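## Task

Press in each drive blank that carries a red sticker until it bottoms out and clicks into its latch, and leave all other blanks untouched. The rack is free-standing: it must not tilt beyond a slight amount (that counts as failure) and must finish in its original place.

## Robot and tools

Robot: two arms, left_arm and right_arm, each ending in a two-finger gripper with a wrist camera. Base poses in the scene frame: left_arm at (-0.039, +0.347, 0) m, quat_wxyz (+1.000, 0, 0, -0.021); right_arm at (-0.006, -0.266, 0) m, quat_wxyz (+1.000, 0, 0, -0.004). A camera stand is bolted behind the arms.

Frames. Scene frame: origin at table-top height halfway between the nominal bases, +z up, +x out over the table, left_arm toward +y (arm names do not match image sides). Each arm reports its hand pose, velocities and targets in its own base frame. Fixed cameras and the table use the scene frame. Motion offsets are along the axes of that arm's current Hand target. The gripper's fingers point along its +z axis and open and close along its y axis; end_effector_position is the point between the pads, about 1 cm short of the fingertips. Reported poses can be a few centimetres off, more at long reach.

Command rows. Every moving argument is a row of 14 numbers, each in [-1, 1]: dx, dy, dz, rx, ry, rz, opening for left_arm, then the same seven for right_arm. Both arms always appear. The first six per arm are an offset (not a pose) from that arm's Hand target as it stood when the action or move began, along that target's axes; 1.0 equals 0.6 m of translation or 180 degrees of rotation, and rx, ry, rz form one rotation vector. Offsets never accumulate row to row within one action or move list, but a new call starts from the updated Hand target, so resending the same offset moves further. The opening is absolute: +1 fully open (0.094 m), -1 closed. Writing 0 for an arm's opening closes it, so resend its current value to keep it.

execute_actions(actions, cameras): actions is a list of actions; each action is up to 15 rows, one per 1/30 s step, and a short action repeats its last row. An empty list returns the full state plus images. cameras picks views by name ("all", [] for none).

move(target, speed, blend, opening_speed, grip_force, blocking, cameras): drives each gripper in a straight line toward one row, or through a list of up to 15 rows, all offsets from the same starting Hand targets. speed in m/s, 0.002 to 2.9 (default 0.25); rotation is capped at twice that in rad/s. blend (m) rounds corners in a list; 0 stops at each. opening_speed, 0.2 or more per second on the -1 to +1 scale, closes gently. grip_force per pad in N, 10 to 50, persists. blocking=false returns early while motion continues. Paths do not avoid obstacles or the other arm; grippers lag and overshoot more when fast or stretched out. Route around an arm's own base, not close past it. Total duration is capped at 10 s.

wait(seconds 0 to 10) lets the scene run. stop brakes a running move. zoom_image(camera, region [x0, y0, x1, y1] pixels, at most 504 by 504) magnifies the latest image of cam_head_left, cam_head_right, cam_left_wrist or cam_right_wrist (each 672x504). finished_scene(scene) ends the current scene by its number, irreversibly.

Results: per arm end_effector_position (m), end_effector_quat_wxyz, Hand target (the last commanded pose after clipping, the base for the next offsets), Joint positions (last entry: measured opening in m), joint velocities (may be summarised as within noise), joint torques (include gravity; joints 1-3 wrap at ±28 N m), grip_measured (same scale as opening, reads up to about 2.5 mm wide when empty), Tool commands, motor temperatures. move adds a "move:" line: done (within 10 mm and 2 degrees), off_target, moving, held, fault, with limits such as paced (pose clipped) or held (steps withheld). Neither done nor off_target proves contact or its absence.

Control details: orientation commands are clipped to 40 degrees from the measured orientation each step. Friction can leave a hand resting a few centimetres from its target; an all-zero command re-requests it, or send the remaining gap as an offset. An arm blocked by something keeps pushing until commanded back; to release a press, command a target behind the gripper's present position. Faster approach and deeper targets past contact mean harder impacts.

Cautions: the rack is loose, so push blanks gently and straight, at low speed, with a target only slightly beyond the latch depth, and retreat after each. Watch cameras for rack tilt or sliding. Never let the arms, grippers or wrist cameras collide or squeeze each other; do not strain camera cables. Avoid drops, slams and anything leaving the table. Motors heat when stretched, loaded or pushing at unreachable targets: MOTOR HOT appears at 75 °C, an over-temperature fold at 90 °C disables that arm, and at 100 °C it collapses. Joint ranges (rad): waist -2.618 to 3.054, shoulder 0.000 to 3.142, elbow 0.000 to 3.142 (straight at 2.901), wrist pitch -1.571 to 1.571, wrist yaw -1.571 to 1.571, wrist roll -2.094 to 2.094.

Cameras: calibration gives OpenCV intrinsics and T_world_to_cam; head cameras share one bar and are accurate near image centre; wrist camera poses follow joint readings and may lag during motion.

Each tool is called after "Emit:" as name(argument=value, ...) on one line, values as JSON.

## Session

Emit:
execute_actions(actions=[])

Emit:
zoom_image(camera="cam_head_left", region=[100, 190, 380, 310])

Emit:
zoom_image(camera="cam_head_right", region=[80, 190, 360, 310])

Scene clock: 0.00 s.
left_arm: end_effector_position=(+0.2399, -0.1244, +0.2326) grip_measured=+1.000 end_effector_quat_wxyz=(+0.527, +0.017, +0.848, -0.052) | right_arm: end_effector_position=(+0.2730, +0.0744, +0.1589) grip_measured=+1.000 end_effector_quat_wxyz=(+0.456, +0.030, +0.870, +0.184)
Joint positions: left_arm=[-0.935 0.756 0.728 -0.593 -0.713 -0.515 0.094] | right_arm=[0.16 0.697 0.46 -0.313 -0.162 0.32 0.094]
Joint velocities: within noise
Joint torques (N m): no reading
Motor temperatures (°C): left_arm=[26 26 30 33 23 21 22] | right_arm=[24 21 30 28 23 22 23]
Heat: left arm: 33 °C; right arm: 30 °C.
Hand target: left_arm +0.2406, -0.1231, +0.2397; +0.534, +0.011, +0.844, -0.055 | right_arm +0.2755, +0.0750, +0.1694; +0.469, +0.028, +0.863, +0.187
Tool commands: left_gripper/opening=+1.0 right_gripper/opening=+1.0
camera_calibration:
cam_left_wrist: T_world_to_cam=[[-0.0929352, -0.993909, 0.0592316, -0.11486], [-0.778533, 0.0354546, -0.626601, 0.37429], [0.620684, -0.104347, -0.777086, 0.111632], [0, 0, 0, 1]] pos_world=[0.211435, -0.115783, 0.328081]
cam_right_wrist: T_world_to_cam=[[0.0872853, -0.93238, -0.350782, 0.0986512], [-0.872107, 0.0986672, -0.479265, 0.344966], [0.481468, 0.347752, -0.804523, 0.0601967], [0, 0, 0, 1]] pos_world=[0.263253, 0.0370102, 0.248365]

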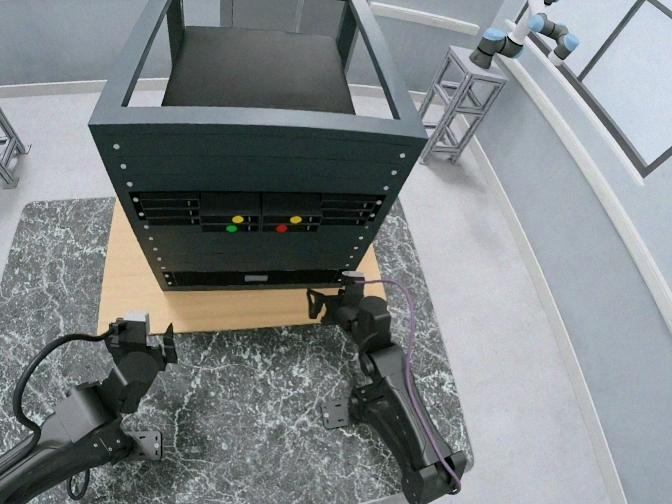

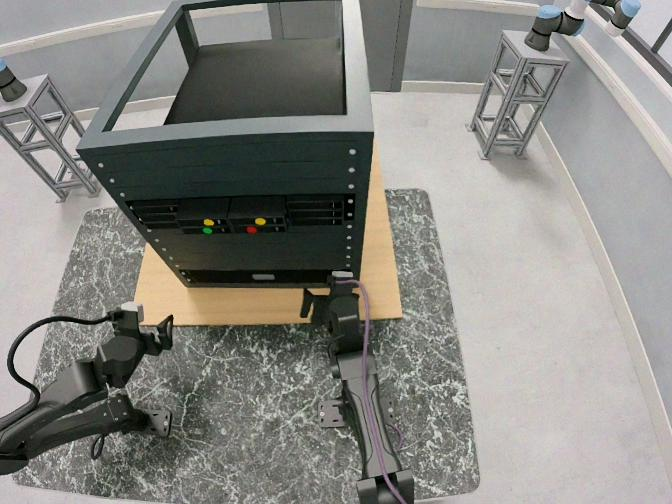

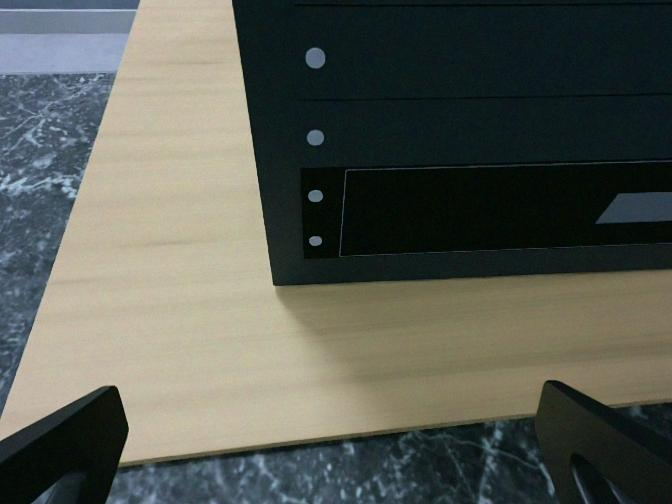

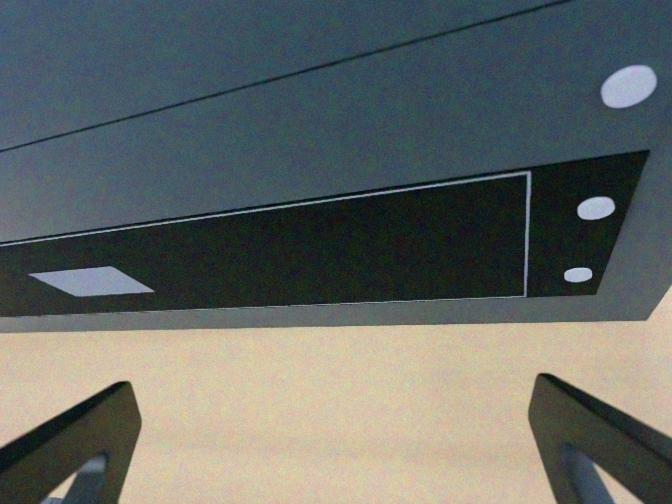

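Scaled by 1.800 from the camera's 672x504 image, which has a finer 960x720 frame.

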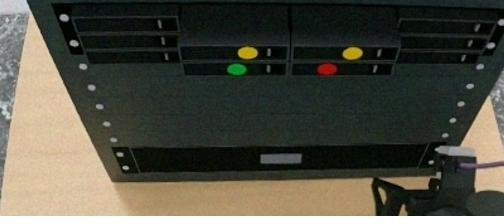

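Scaled by 1.800 from the camera's 672x504 image, which has a finer 960x720 frame.

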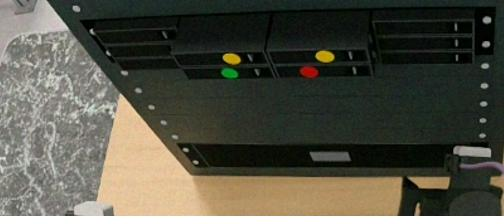

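Emit:
move(target=[[0,0,0,0,0,0,1,-0.097,0.174,-0.1623,0.0412,-0.2205,-0.1096,-1],[0,0,0,0,0,0,1,-0.2383,0.324,-0.1745,0.0412,-0.2205,-0.1096,-1]], speed=0.15, blend=[0.03,0], cameras=["cam_head_right","cam_right_wrist"])

Scene clock: 88.27 s.
left_arm: end_effector_position=(+0.2399, -0.1244, +0.2326) grip_measured=+1.000 end_effector_quat_wxyz=(+0.527, +0.017, +0.848, -0.052) | right_arm: end_effector_position=(+0.2439, +0.1923, +0.3884) grip_measured=-0.988 end_effector_quat_wxyz=(+0.750, -0.035, +0.661, +0.017)
Joint positions: left_arm=[-0.935 0.756 0.728 -0.593 -0.713 -0.515 0.094] | right_arm=[1.214 0.97 0.766 0.495 1.121 -0.294 0.001]
Joint torques (N m): left_arm=[0.05 -0.7 6.97 1.41 -0.32 -0.04] | right_arm=[-0.61 -0.95 9.55 1.47 -0.37 0.1]
Motor temperatures (°C): left_arm=[26 25 31 35 23 21 22] | right_arm=[23 21 33 34 23 22 23]
Heat: left arm: 35 °C; right arm: 34 °C.
Hand target: left_arm +0.2406, -0.1231, +0.2397; +0.534, +0.011, +0.844, -0.055 | right_arm +0.2451, +0.1927, +0.4026; +0.754, -0.027, +0.656, +0.030
Off the commanded pose: left_arm 0.007 m, 1 deg | right_arm 0.014 m, 2 deg.
move: off_target (right_arm)
camera_calibration:
cam_right_wrist: T_world_to_cam=[[0.0532178, -0.998536, 0.00964839, 0.172673], [-0.308312, -0.0256202, -0.95094, 0.487418], [0.949796, 0.0476322, -0.309224, -0.0310427], [0, 0, 0, 1]] pos_world=[0.170572, 0.186386, 0.452241]
Images, in order (width x height): cam_head_right 672x504, cam_right_wrist 672x504.

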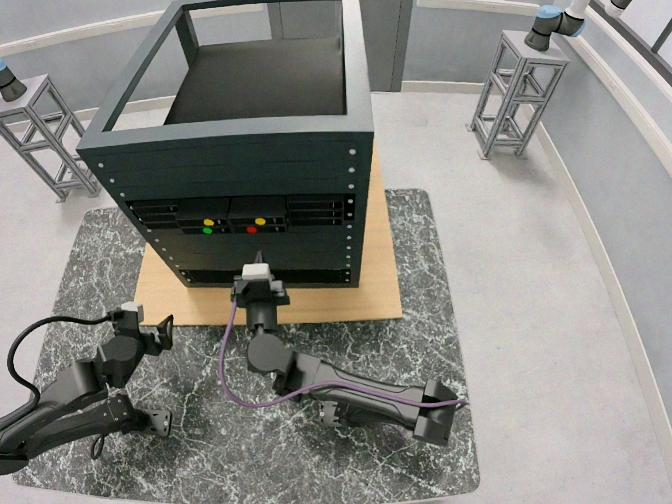

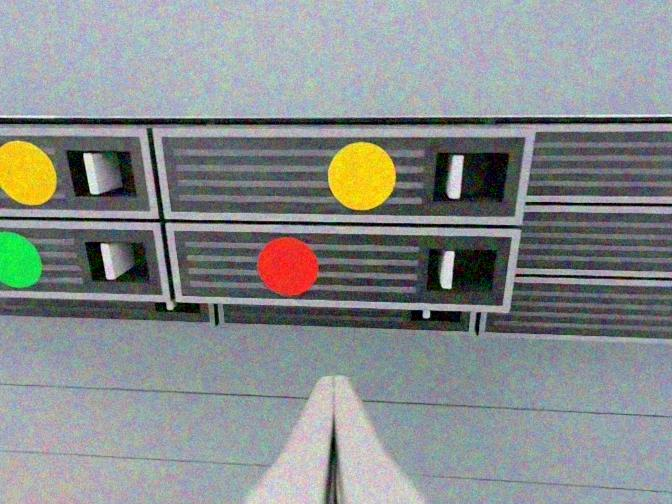

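Emit:
move(target=[0,0,0,0,0,0,1,-0.0148,0,0.0021,0,0,0,-1], speed=0.1, cameras=["cam_right_wrist"])

Scene clock: 106.93 s.
left_arm: end_effector_position=(+0.2399, -0.1244, +0.2326) grip_measured=+1.000 end_effector_quat_wxyz=(+0.527, +0.017, +0.848, -0.052) | right_arm: end_effector_position=(+0.2437, +0.1918, +0.3975) grip_measured=-0.988 end_effector_quat_wxyz=(+0.750, -0.035, +0.660, +0.018)
Joint positions: left_arm=[-0.935 0.756 0.728 -0.593 -0.713 -0.515 0.094] | right_arm=[1.214 0.97 0.801 0.462 1.121 -0.294 0.001]
Joint torques (N m): left_arm=[0.03 -0.69 6.98 1.41 -0.32 -0.04] | right_arm=[-0.61 -0.68 9.65 1.47 -0.37 0.11]
Heat: left arm: 35 °C; right arm: 32 °C.
Hand target: left_arm +0.2406, -0.1231, +0.2397; +0.534, +0.011, +0.844, -0.055 | right_arm +0.2451, +0.1927, +0.4114; +0.754, -0.027, +0.656, +0.030
Off the commanded pose: left_arm 0.007 m, 1 deg | right_arm 0.014 m, 2 deg.
move: off_target (right_arm)
camera_calibration:
cam_right_wrist: T_world_to_cam=[[0.0531569, -0.998555, 0.00791273, 0.172818], [-0.307712, -0.023918, -0.951179, 0.495558], [0.949993, 0.0481269, -0.308539, -0.0283888], [0, 0, 0, 1]] pos_world=[0.170272, 0.185787, 0.461238]
Images, in order (width x height): cam_right_wrist 672x504.

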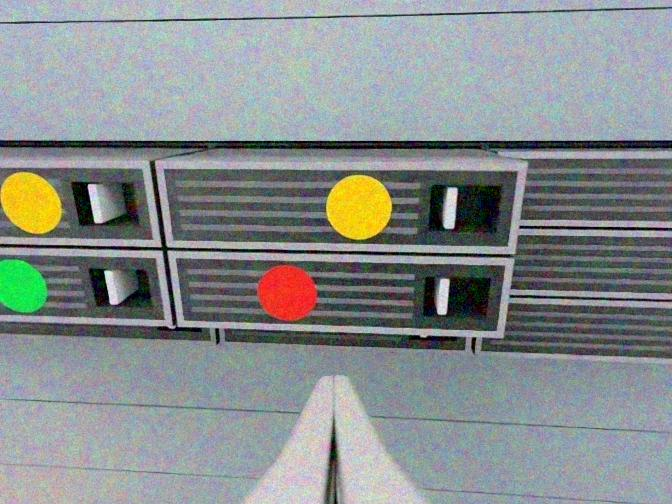

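Emit:
move(target=[0,0,0,0,0,0,1,0.0127,-0.009,0.091,0,0,0,-1], speed=0.08, cameras=["cam_right_wrist"])

Scene clock: 115.27 s.
left_arm: end_effector_position=(+0.2399, -0.1244, +0.2326) grip_measured=+1.000 end_effector_quat_wxyz=(+0.527, +0.017, +0.848, -0.052) | right_arm: end_effector_position=(+0.2989, +0.1916, +0.3948) grip_measured=-0.988 end_effector_quat_wxyz=(+0.748, -0.038, +0.663, +0.016)
Joint positions: left_arm=[-0.935 0.756 0.728 -0.593 -0.713 -0.515 0.094] | right_arm=[0.97 1.07 0.87 0.388 0.883 -0.181 0.001]
Joint torques (N m): left_arm=[0.02 -0.68 6.97 1.41 -0.32 -0.04] | right_arm=[-0.62 -1.69 10.15 1.78 -0.21 0.14]
Heat: left arm: 35 °C; right arm: 33 °C.
Hand target: left_arm +0.2406, -0.1231, +0.2397; +0.534, +0.011, +0.844, -0.055 | right_arm +0.3005, +0.1917, +0.4116; +0.754, -0.027, +0.656, +0.030
Off the commanded pose: left_arm 0.007 m, 1 deg | right_arm 0.017 m, 2 deg.
move: off_target (right_arm)
camera_calibration:
cam_right_wrist: T_world_to_cam=[[0.0546159, -0.998401, 0.0145571, 0.166557], [-0.314272, -0.031026, -0.948826, 0.512466], [0.947761, 0.0472461, -0.315464, -0.0782001], [0, 0, 0, 1]] pos_world=[0.226072, 0.185885, 0.459147]
Images, in order (width x height): cam_right_wrist 672x504.

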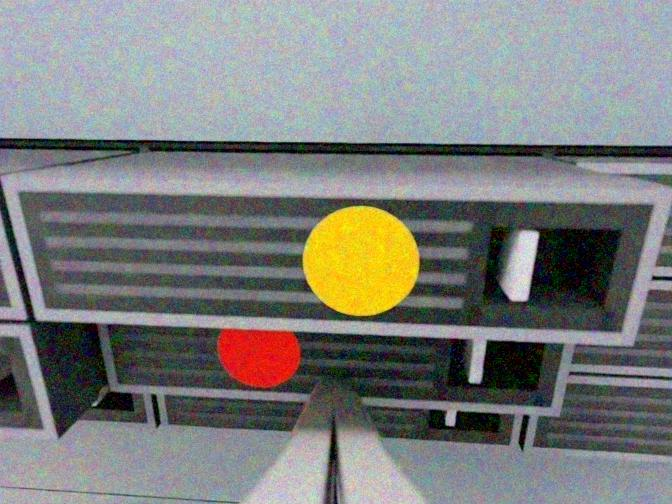

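Emit:
move(target=[0,0,0,0,0,0,1,0.0046,-0.003,0.033,0,0,0,-1], speed=0.05, cameras=["cam_right_wrist"])

Scene clock: 124.23 s.
left_arm: end_effector_position=(+0.2399, -0.1244, +0.2326) grip_measured=+1.000 end_effector_quat_wxyz=(+0.527, +0.017, +0.848, -0.052) | right_arm: end_effector_position=(+0.3184, +0.1911, +0.3944) grip_measured=-0.988 end_effector_quat_wxyz=(+0.747, -0.038, +0.664, +0.017)
Joint positions: left_arm=[-0.935 0.756 0.728 -0.593 -0.713 -0.515 0.094] | right_arm=[0.898 1.116 0.898 0.387 0.812 -0.158 0.001]
Joint torques (N m): left_arm=[0.03 -0.68 6.98 1.41 -0.32 -0.04] | right_arm=[-0.64 -1.91 10.32 1.84 -0.23 0.16]
Heat: left arm: 35 °C; right arm: 34 °C.
Hand target: left_arm +0.2406, -0.1231, +0.2397; +0.534, +0.011, +0.844, -0.055 | right_arm +0.3205, +0.1916, +0.4116; +0.754, -0.027, +0.656, +0.030
Off the commanded pose: left_arm 0.007 m, 1 deg | right_arm 0.017 m, 2 deg.
move: off_target (right_arm)
camera_calibration:
cam_right_wrist: T_world_to_cam=[[0.0553703, -0.998371, 0.0137855, 0.165061], [-0.316014, -0.0306199, -0.94826, 0.518382], [0.947137, 0.048149, -0.317195, -0.0959693], [0, 0, 0, 1]] pos_world=[0.245573, 0.185286, 0.458845]
Images, in order (width x height): cam_right_wrist 672x504.

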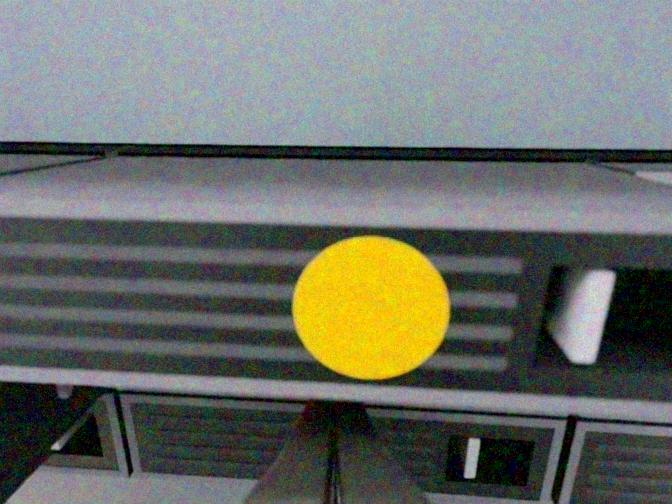

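Emit:
move(target=[0,0,0,0,0,0,1,0.0028,-0.002,0.02,0,0,0,-1], speed=0.04, cameras=["cam_right_wrist"])

Scene clock: 128.63 s.
left_arm: end_effector_position=(+0.2399, -0.1244, +0.2326) grip_measured=+1.000 end_effector_quat_wxyz=(+0.527, +0.017, +0.848, -0.052) | right_arm: end_effector_position=(+0.3198, +0.1911, +0.3949) grip_measured=-0.988 end_effector_quat_wxyz=(+0.746, -0.037, +0.664, +0.020)
Joint positions: left_arm=[-0.935 0.756 0.728 -0.593 -0.713 -0.515 0.094] | right_arm=[0.891 1.117 0.904 0.379 0.802 -0.149 0.001]
Joint torques (N m): left_arm=[0.03 -0.69 6.98 1.41 -0.32 -0.04] | right_arm=[-3.37 -0.13 11.12 2 -0.54 0.16]
Heat: left arm: 35 °C; right arm: 35 °C.
Hand target: left_arm +0.2406, -0.1231, +0.2397; +0.534, +0.011, +0.844, -0.055 | right_arm +0.3326, +0.1913, +0.4115; +0.754, -0.027, +0.656, +0.030
Off the commanded pose: left_arm 0.007 m, 1 deg | right_arm 0.021 m, 2 deg.
move: off_target (right_arm)
camera_calibration:
cam_right_wrist: T_world_to_cam=[[0.0592983, -0.998197, 0.00927455, 0.165437], [-0.318168, -0.0277056, -0.947629, 0.51923], [0.946178, 0.0532419, -0.319237, -0.0970083], [0, 0, 0, 1]] pos_world=[0.247179, 0.18469, 0.459535]
Images, in order (width x height): cam_right_wrist 672x504.

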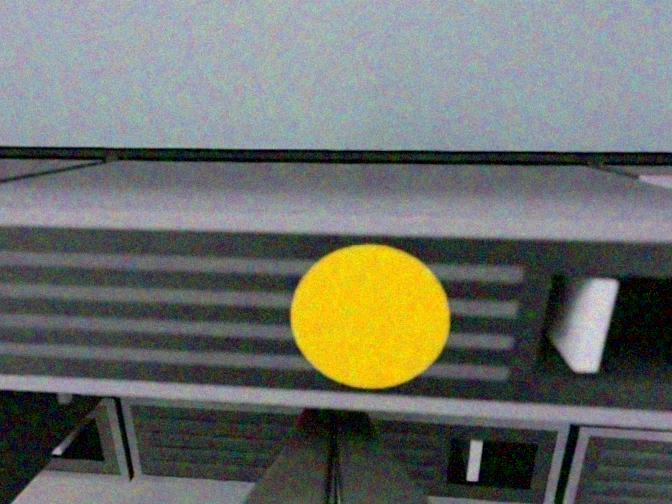

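Emit:
move(target=[0,0,0,0,0,0,1,0.0014,-0.001,0.01,0,0,0,-1], speed=0.04)

Emit:
move(target=[0,0,0,0,0,0,1,-0.026,0.018,-0.187,0,0,0,-1], speed=0.15, cameras=["all"])

Scene clock: 135.63 s.
left_arm: end_effector_position=(+0.2399, -0.1244, +0.2326) grip_measured=+1.000 end_effector_quat_wxyz=(+0.527, +0.017, +0.848, -0.052) | right_arm: end_effector_position=(+0.3206, +0.1913, +0.3942) grip_measured=-0.988 end_effector_quat_wxyz=(+0.745, -0.039, +0.665, +0.021)
Joint positions: left_arm=[-0.935 0.756 0.728 -0.593 -0.713 -0.515 0.094] | right_arm=[0.887 1.117 0.904 0.374 0.794 -0.144 0.001]
Joint torques (N m): left_arm=[0.05 -0.69 6.98 1.41 -0.32 -0.03] | right_arm=[-4.52 0.85 11.64 2.09 -0.65 0.15]
Heat: left arm: 35 °C; right arm: 36 °C.
Hand target: left_arm +0.2406, -0.1231, +0.2397; +0.534, +0.011, +0.844, -0.055 | right_arm +0.3387, +0.1912, +0.4116; +0.754, -0.027, +0.656, +0.030
Off the commanded pose: left_arm 0.007 m, 1 deg | right_arm 0.025 m, 2 deg.
move: off_target (right_arm)

Scene clock: 137.43 s.
left_arm: end_effector_position=(+0.2399, -0.1244, +0.2326) grip_measured=+1.000 end_effector_quat_wxyz=(+0.527, +0.017, +0.848, -0.052) | right_arm: end_effector_position=(+0.2274, +0.1943, +0.4112) grip_measured=-0.988 end_effector_quat_wxyz=(+0.751, -0.029, +0.659, +0.022)
Joint positions: left_arm=[-0.935 0.756 0.728 -0.593 -0.713 -0.515 0.094] | right_arm=[1.301 0.971 0.834 0.507 1.204 -0.362 0.001]
Joint torques (N m): left_arm=[0.03 -0.69 6.97 1.41 -0.32 -0.03] | right_arm=[0.54 -1.95 5.14 1.72 -0.32 -0.06]
Heat: left arm: 35 °C; right arm: 35 °C.
Hand target: left_arm +0.2406, -0.1231, +0.2397; +0.534, +0.011, +0.844, -0.055 | right_arm +0.2250, +0.1928, +0.4114; +0.754, -0.027, +0.656, +0.030
Off the commanded pose: left_arm 0.007 m, 1 deg | right_arm 0.003 m, 1 deg.
move: done
camera_calibration:
cam_left_wrist: T_world_to_cam=[[-0.0929352, -0.993909, 0.0592316, -0.11486], [-0.778533, 0.0354546, -0.626601, 0.37429], [0.620684, -0.104347, -0.777086, 0.111632], [0, 0, 0, 1]] pos_world=[0.211435, -0.115783, 0.328081]
cam_right_wrist: T_world_to_cam=[[0.052799, -0.998591, -0.00527007, 0.181505], [-0.305091, -0.0111056, -0.952259, 0.501076], [0.950859, 0.0518861, -0.305247, -0.0111288], [0, 0, 0, 1]] pos_world=[0.153872, 0.187392, 0.474714]

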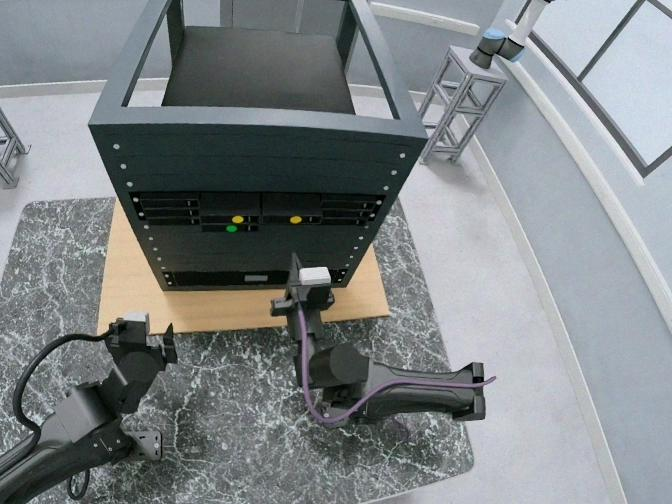

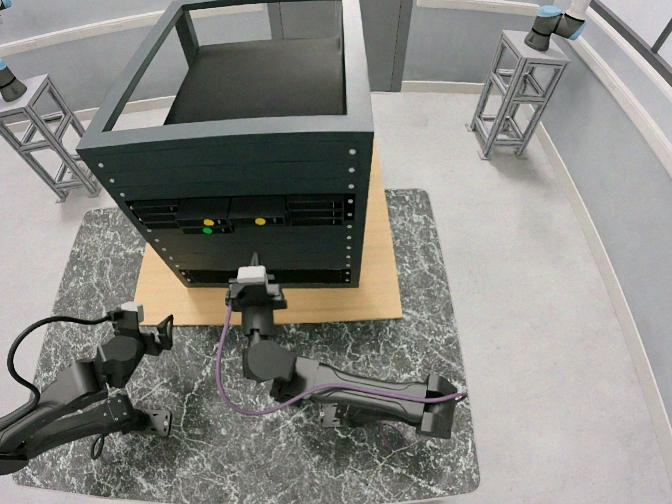

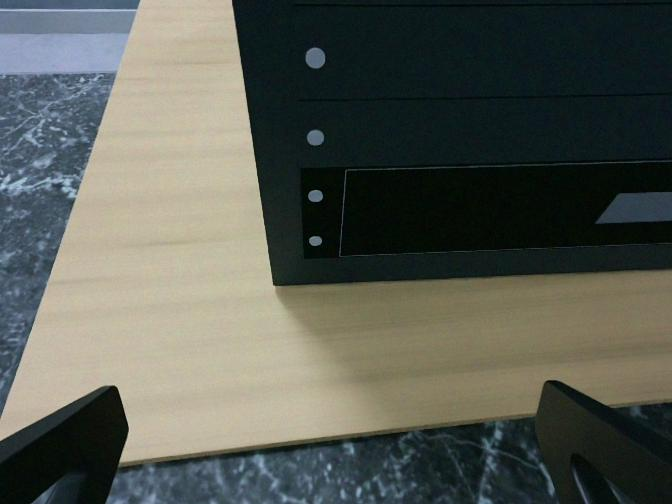

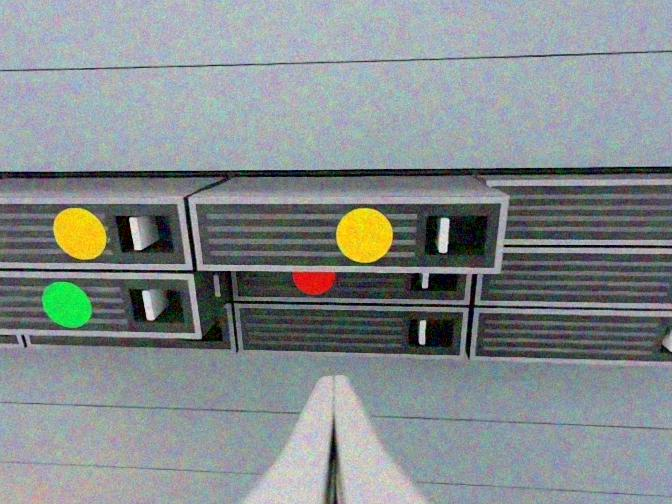

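Emit:
finished_scene(scene=2)

The scene is finished: the task was done.


## Next scene

Press in each drive blank that carries a yellow sticker until it bottoms out and clicks into its latch, and leave all other blanks untouched. The rack is free-standing: it must not tilt beyond a slight amount (that counts as failure) and must finish in its original place.

Emit:
execute_actions(actions=[])

Emit:
zoom_image(camera="cam_head_left", region=[100, 180, 380, 300])

Emit:
zoom_image(camera="cam_head_right", region=[80, 180, 360, 300])

Scene clock: 0.00 s.
left_arm: end_effector_position=(+0.3367, -0.0456, +0.2389) grip_measured=+1.000 end_effector_quat_wxyz=(+0.668, -0.164, +0.660, -0.301) | right_arm: end_effector_position=(+0.2368, +0.0844, +0.2615) grip_measured=+1.000 end_effector_quat_wxyz=(+0.698, +0.004, +0.662, +0.274)
Joint positions: left_arm=[-0.091 0.937 0.24 0.772 0.088 -0.673 0.094] | right_arm=[0.263 0.168 0.199 0.094 -0.104 0.394 0.094]
Joint velocities: within noise
Joint torques (N m): no reading
Motor temperatures (°C): left_arm=[26 25 27 29 23 21 22] | right_arm=[23 21 28 25 23 22 23]
Heat: left arm: 29 °C; right arm: 28 °C.
Hand target: left_arm +0.3367, -0.0456, +0.2494; +0.678, -0.159, +0.650, -0.303 | right_arm +0.2348, +0.0838, +0.2692; +0.704, +0.002, +0.654, +0.275
Tool commands: left_gripper/opening=+1.0 right_gripper/opening=+1.0
camera_calibration:
cam_left_wrist: T_world_to_cam=[[-0.189741, -0.772693, 0.605758, -0.11575], [-0.459569, -0.475312, -0.75025, 0.349695], [0.867637, -0.420741, -0.26492, -0.155188], [0, 0, 0, 1]] pos_world=[0.273393, 0.0114816, 0.291363]
cam_right_wrist: T_world_to_cam=[[0.356646, -0.850014, -0.38766, 0.0860135], [-0.427687, 0.220363, -0.876655, 0.349869], [0.830595, 0.478452, -0.284948, -0.0728501], [0, 0, 0, 1]] pos_world=[0.179467, 0.0308695, 0.3193]

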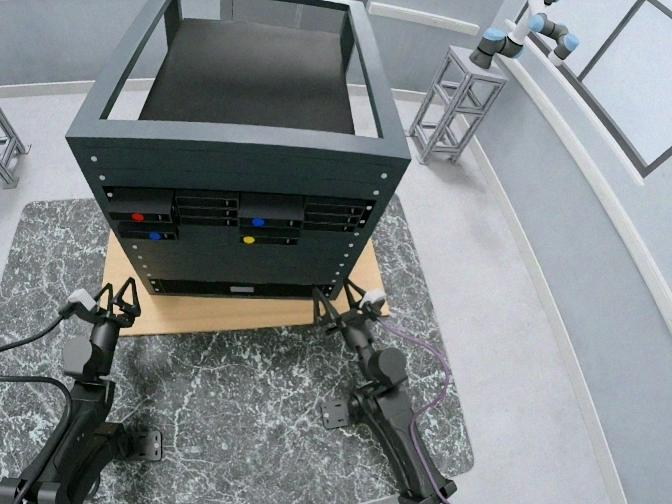

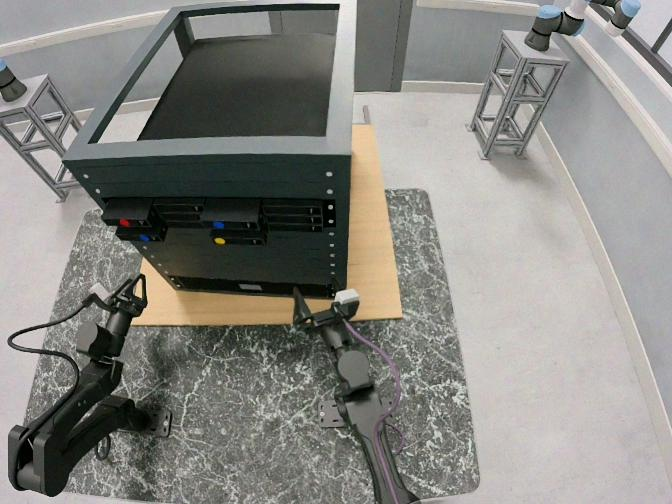

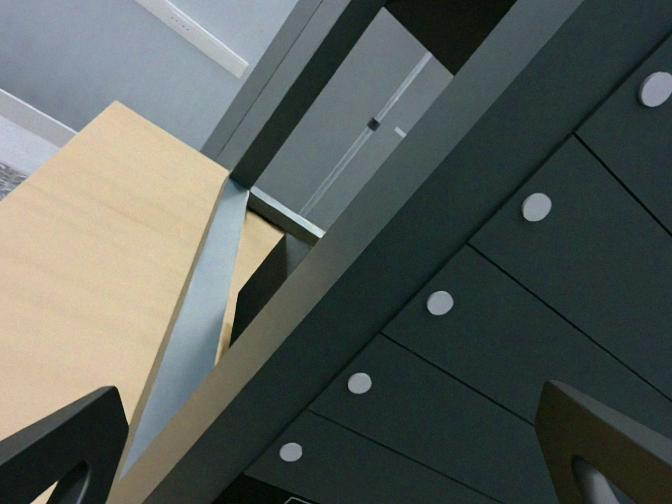

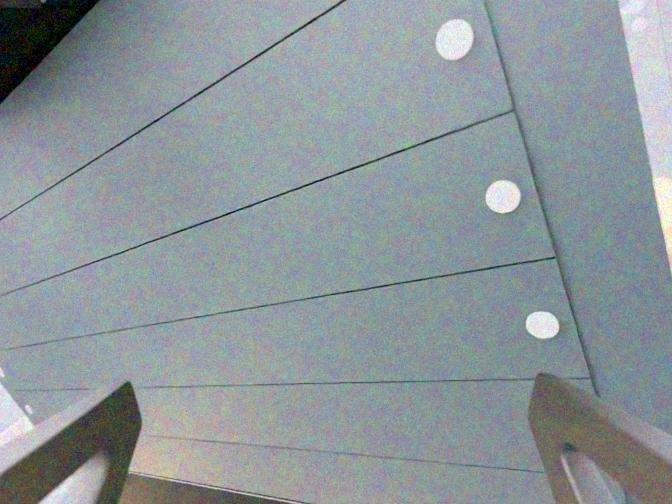

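Scaled by 1.800 from the camera's 672x504 image, which has a finer 960x720 frame.

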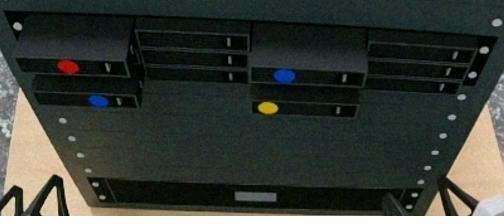

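Scaled by 1.800 from the camera's 672x504 image, which has a finer 960x720 frame.

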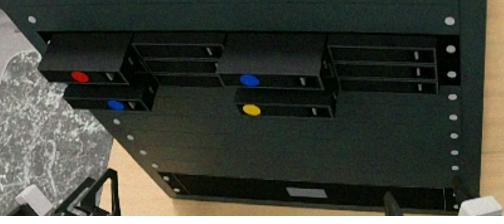

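Emit:
move(target=[[0,0,0,0,0,0,1,-0.0587,0.1698,0.0165,0.0374,-0.0056,-0.1247,-1],[0,0,0,0,0,0,1,-0.1217,0.2982,0.1113,0.0374,-0.0056,-0.1247,-1]], speed=0.15, blend=[0.03,0], cameras=["cam_head_right","cam_right_wrist"])

Scene clock: 52.50 s.
left_arm: end_effector_position=(+0.3367, -0.0456, +0.2389) grip_measured=+1.000 end_effector_quat_wxyz=(+0.668, -0.164, +0.660, -0.301) | right_arm: end_effector_position=(+0.2267, +0.2321, +0.3939) grip_measured=-0.988 end_effector_quat_wxyz=(+0.742, -0.096, +0.658, +0.082)
Joint positions: left_arm=[-0.091 0.937 0.24 0.772 0.088 -0.673 0.094] | right_arm=[1.288 0.985 0.821 0.385 1.021 -0.224 0.001]
Joint torques (N m): left_arm=[0.03 -1.89 6.79 1.78 -0.02 0.01] | right_arm=[-0.58 -1.09 9.73 1.91 -0.24 -0.02]
Motor temperatures (°C): left_arm=[26 25 29 35 23 21 22] | right_arm=[23 21 30 31 23 22 23]
Heat: left arm: 35 °C; right arm: 31 °C.
Hand target: left_arm +0.3367, -0.0456, +0.2494; +0.678, -0.159, +0.650, -0.303 | right_arm +0.2282, +0.2310, +0.4110; +0.749, -0.082, +0.651, +0.094
Off the commanded pose: left_arm 0.010 m, 2 deg | right_arm 0.017 m, 2 deg.
move: off_target (right_arm)
camera_calibration:
cam_right_wrist: T_world_to_cam=[[0.229684, -0.973165, 0.0139565, 0.165607], [-0.307556, -0.0861786, -0.947619, 0.500974], [0.923393, 0.21336, -0.319097, -0.0434904], [0, 0, 0, 1]] pos_world=[0.156199, 0.213616, 0.458544]
Images, in order (width x height): cam_head_right 672x504, cam_right_wrist 672x504.

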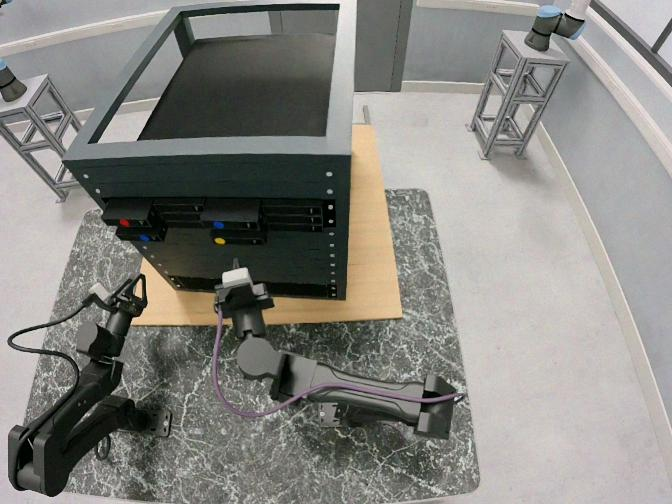

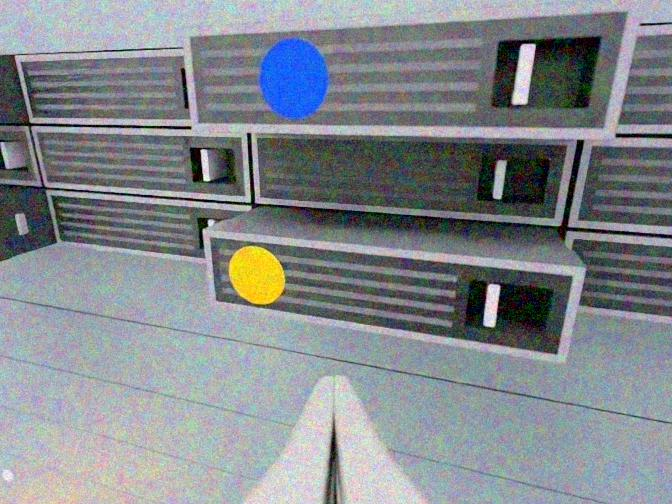

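Emit:
move(target=[[0,0,0,0,0,0,1,-0.0119,-0.0097,-0.0008,0,0,0,-1],[0,0,0,0,0,0,1,0.0004,-0.0336,0.0868,0,0,0,-1]], speed=0.08, blend=[0.003,0], cameras=["cam_right_wrist"])

Scene clock: 73.93 s.
left_arm: end_effector_position=(+0.3367, -0.0456, +0.2389) grip_measured=+1.000 end_effector_quat_wxyz=(+0.668, -0.164, +0.660, -0.301) | right_arm: end_effector_position=(+0.2816, +0.2237, +0.4035) grip_measured=-0.988 end_effector_quat_wxyz=(+0.745, -0.090, +0.656, +0.083)
Joint positions: left_arm=[-0.091 0.937 0.24 0.772 0.088 -0.673 0.094] | right_arm=[1.025 1.052 0.897 0.326 0.77 -0.145 0.001]
Joint torques (N m): left_arm=[0.03 -1.89 6.78 1.78 -0.02 0.01] | right_arm=[-0.65 -1.58 10.15 1.85 -0.22 0.14]
Heat: left arm: 35 °C; right arm: 31 °C.
Hand target: left_arm +0.3367, -0.0456, +0.2494; +0.678, -0.159, +0.650, -0.303 | right_arm +0.2832, +0.2242, +0.4179; +0.749, -0.082, +0.651, +0.094
Off the commanded pose: left_arm 0.010 m, 2 deg | right_arm 0.015 m, 2 deg.
move: off_target (right_arm)
camera_calibration:
cam_right_wrist: T_world_to_cam=[[0.223016, -0.974806, 0.00426055, 0.150892], [-0.302936, -0.0734586, -0.950175, 0.52309], [0.926549, 0.210614, -0.311686, -0.0925772], [0, 0, 0, 1]] pos_world=[0.210589, 0.205014, 0.467529]
Images, in order (width x height): cam_right_wrist 672x504.

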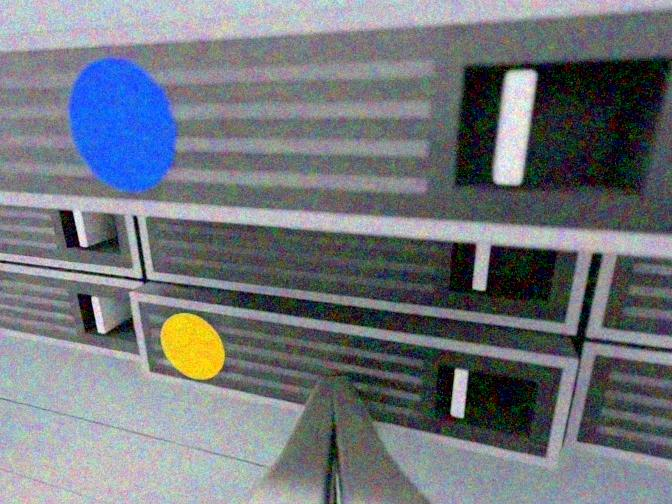

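Emit:
move(target=[0,0,0,0,0,0,1,0.0045,-0.0087,0.0319,0,0,0,-1], speed=0.05, cameras=["cam_right_wrist"])

Scene clock: 78.67 s.
left_arm: end_effector_position=(+0.3367, -0.0456, +0.2389) grip_measured=+1.000 end_effector_quat_wxyz=(+0.668, -0.164, +0.660, -0.301) | right_arm: end_effector_position=(+0.2922, +0.2225, +0.4030) grip_measured=-0.988 end_effector_quat_wxyz=(+0.744, -0.088, +0.658, +0.084)
Joint positions: left_arm=[-0.091 0.937 0.24 0.772 0.088 -0.673 0.094] | right_arm=[0.981 1.072 0.909 0.324 0.73 -0.128 0.001]
Joint torques (N m): left_arm=[0.03 -1.89 6.78 1.78 -0.02 0.01] | right_arm=[-3.36 -0.29 11 2 -0.6 0.17]
Heat: left arm: 35 °C; right arm: 32 °C.
Hand target: left_arm +0.3367, -0.0456, +0.2494; +0.678, -0.159, +0.650, -0.303 | right_arm +0.3033, +0.2239, +0.4179; +0.749, -0.082, +0.651, +0.094
Off the commanded pose: left_arm 0.010 m, 2 deg | right_arm 0.019 m, 2 deg.
move: off_target (right_arm)
camera_calibration:
cam_right_wrist: T_world_to_cam=[[0.221581, -0.975141, -0.00104698, 0.149987], [-0.306624, -0.0686549, -0.949352, 0.525415], [0.92568, 0.21068, -0.314214, -0.101023], [0, 0, 0, 1]] pos_world=[0.221385, 0.203614, 0.467217]
Images, in order (width x height): cam_right_wrist 672x504.

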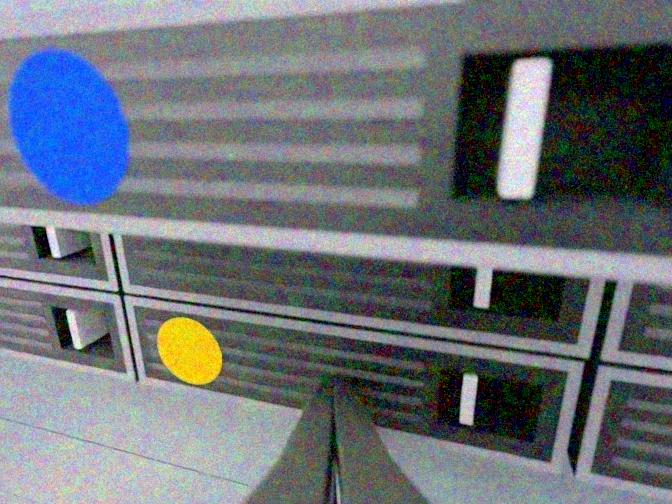

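Flush and stopped. A bit more press, then retreat.

Emit:
move(target=[0,0,0,0,0,0,1,0.0022,-0.0043,0.016,0,0,0,-1], speed=0.04)

Emit:
move(target=[0,0,0,0,0,0,1,-0.026,0.05,-0.17,0,0,0,-1], speed=0.15, cameras=["all"])

Scene clock: 86.13 s.
left_arm: end_effector_position=(+0.3367, -0.0456, +0.2389) grip_measured=+1.000 end_effector_quat_wxyz=(+0.668, -0.164, +0.660, -0.301) | right_arm: end_effector_position=(+0.2936, +0.2229, +0.4016) grip_measured=-0.988 end_effector_quat_wxyz=(+0.741, -0.094, +0.659, +0.089)
Joint positions: left_arm=[-0.091 0.937 0.24 0.772 0.088 -0.673 0.094] | right_arm=[0.968 1.068 0.909 0.31 0.702 -0.119 0.001]
Joint torques (N m): left_arm=[0.03 -1.88 6.78 1.78 -0.02 0.01] | right_arm=[-5.16 1.37 11.73 2.22 -0.62 0.16]
Heat: left arm: 35 °C; right arm: 33 °C.
Hand target: left_arm +0.3367, -0.0456, +0.2494; +0.678, -0.159, +0.650, -0.303 | right_arm +0.3133, +0.2238, +0.4180; +0.749, -0.082, +0.651, +0.094
Off the commanded pose: left_arm 0.010 m, 2 deg | right_arm 0.026 m, 2 deg.
move: off_target (right_arm)

Scene clock: 87.77 s.
left_arm: end_effector_position=(+0.3367, -0.0456, +0.2389) grip_measured=+1.000 end_effector_quat_wxyz=(+0.668, -0.164, +0.660, -0.301) | right_arm: end_effector_position=(+0.2081, +0.2288, +0.4204) grip_measured=-0.988 end_effector_quat_wxyz=(+0.747, -0.083, +0.654, +0.089)
Joint positions: left_arm=[-0.091 0.937 0.24 0.772 0.088 -0.673 0.094] | right_arm=[1.381 0.976 0.888 0.392 1.117 -0.283 0.001]
Joint torques (N m): left_arm=[0.05 -1.88 6.79 1.78 -0.02 0.01] | right_arm=[0.58 -2.09 5.14 1.89 -0.25 -0.05]
Heat: left arm: 35 °C; right arm: 33 °C.
Hand target: left_arm +0.3367, -0.0456, +0.2494; +0.678, -0.159, +0.650, -0.303 | right_arm +0.2058, +0.2273, +0.4194; +0.749, -0.082, +0.651, +0.094
Off the commanded pose: left_arm 0.010 m, 2 deg | right_arm 0.003 m, 1 deg.
move: done
camera_calibration:
cam_left_wrist: T_world_to_cam=[[-0.189741, -0.772693, 0.605758, -0.11575], [-0.459569, -0.475312, -0.75025, 0.349695], [0.867637, -0.420741, -0.26492, -0.155188], [0, 0, 0, 1]] pos_world=[0.273393, 0.0114816, 0.291363]
cam_right_wrist: T_world_to_cam=[[0.22307, -0.974719, -0.0127669, 0.179302], [-0.298503, -0.0558345, -0.952774, 0.51345], [0.927974, 0.216346, -0.303411, -0.025347], [0, 0, 0, 1]] pos_world=[0.136791, 0.208921, 0.4838]

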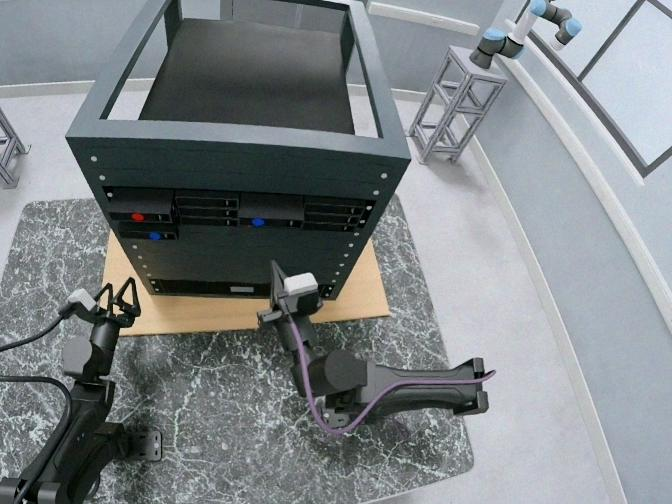

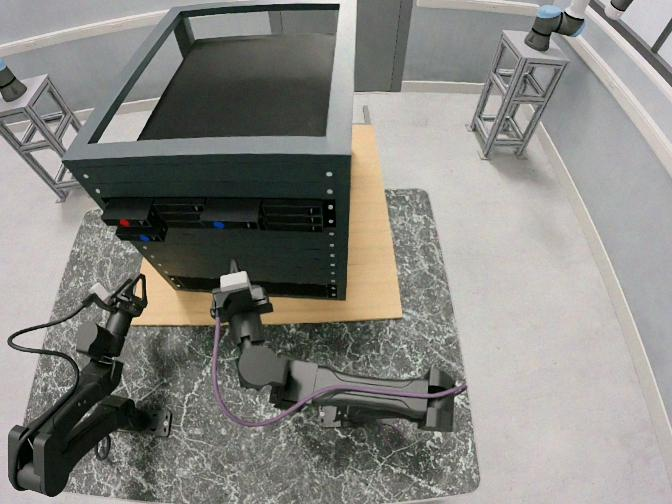

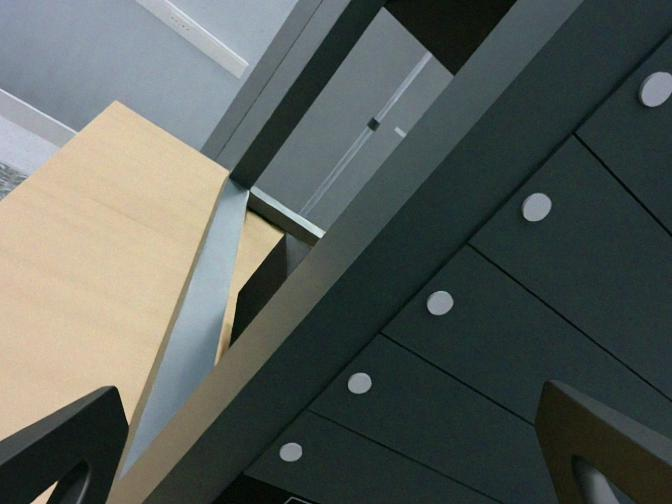

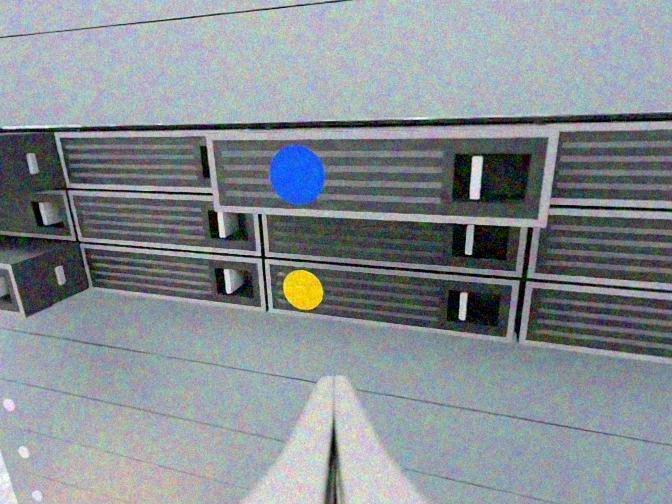

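Emit:
finished_scene(scene=3)

The scene is finished: the task was done.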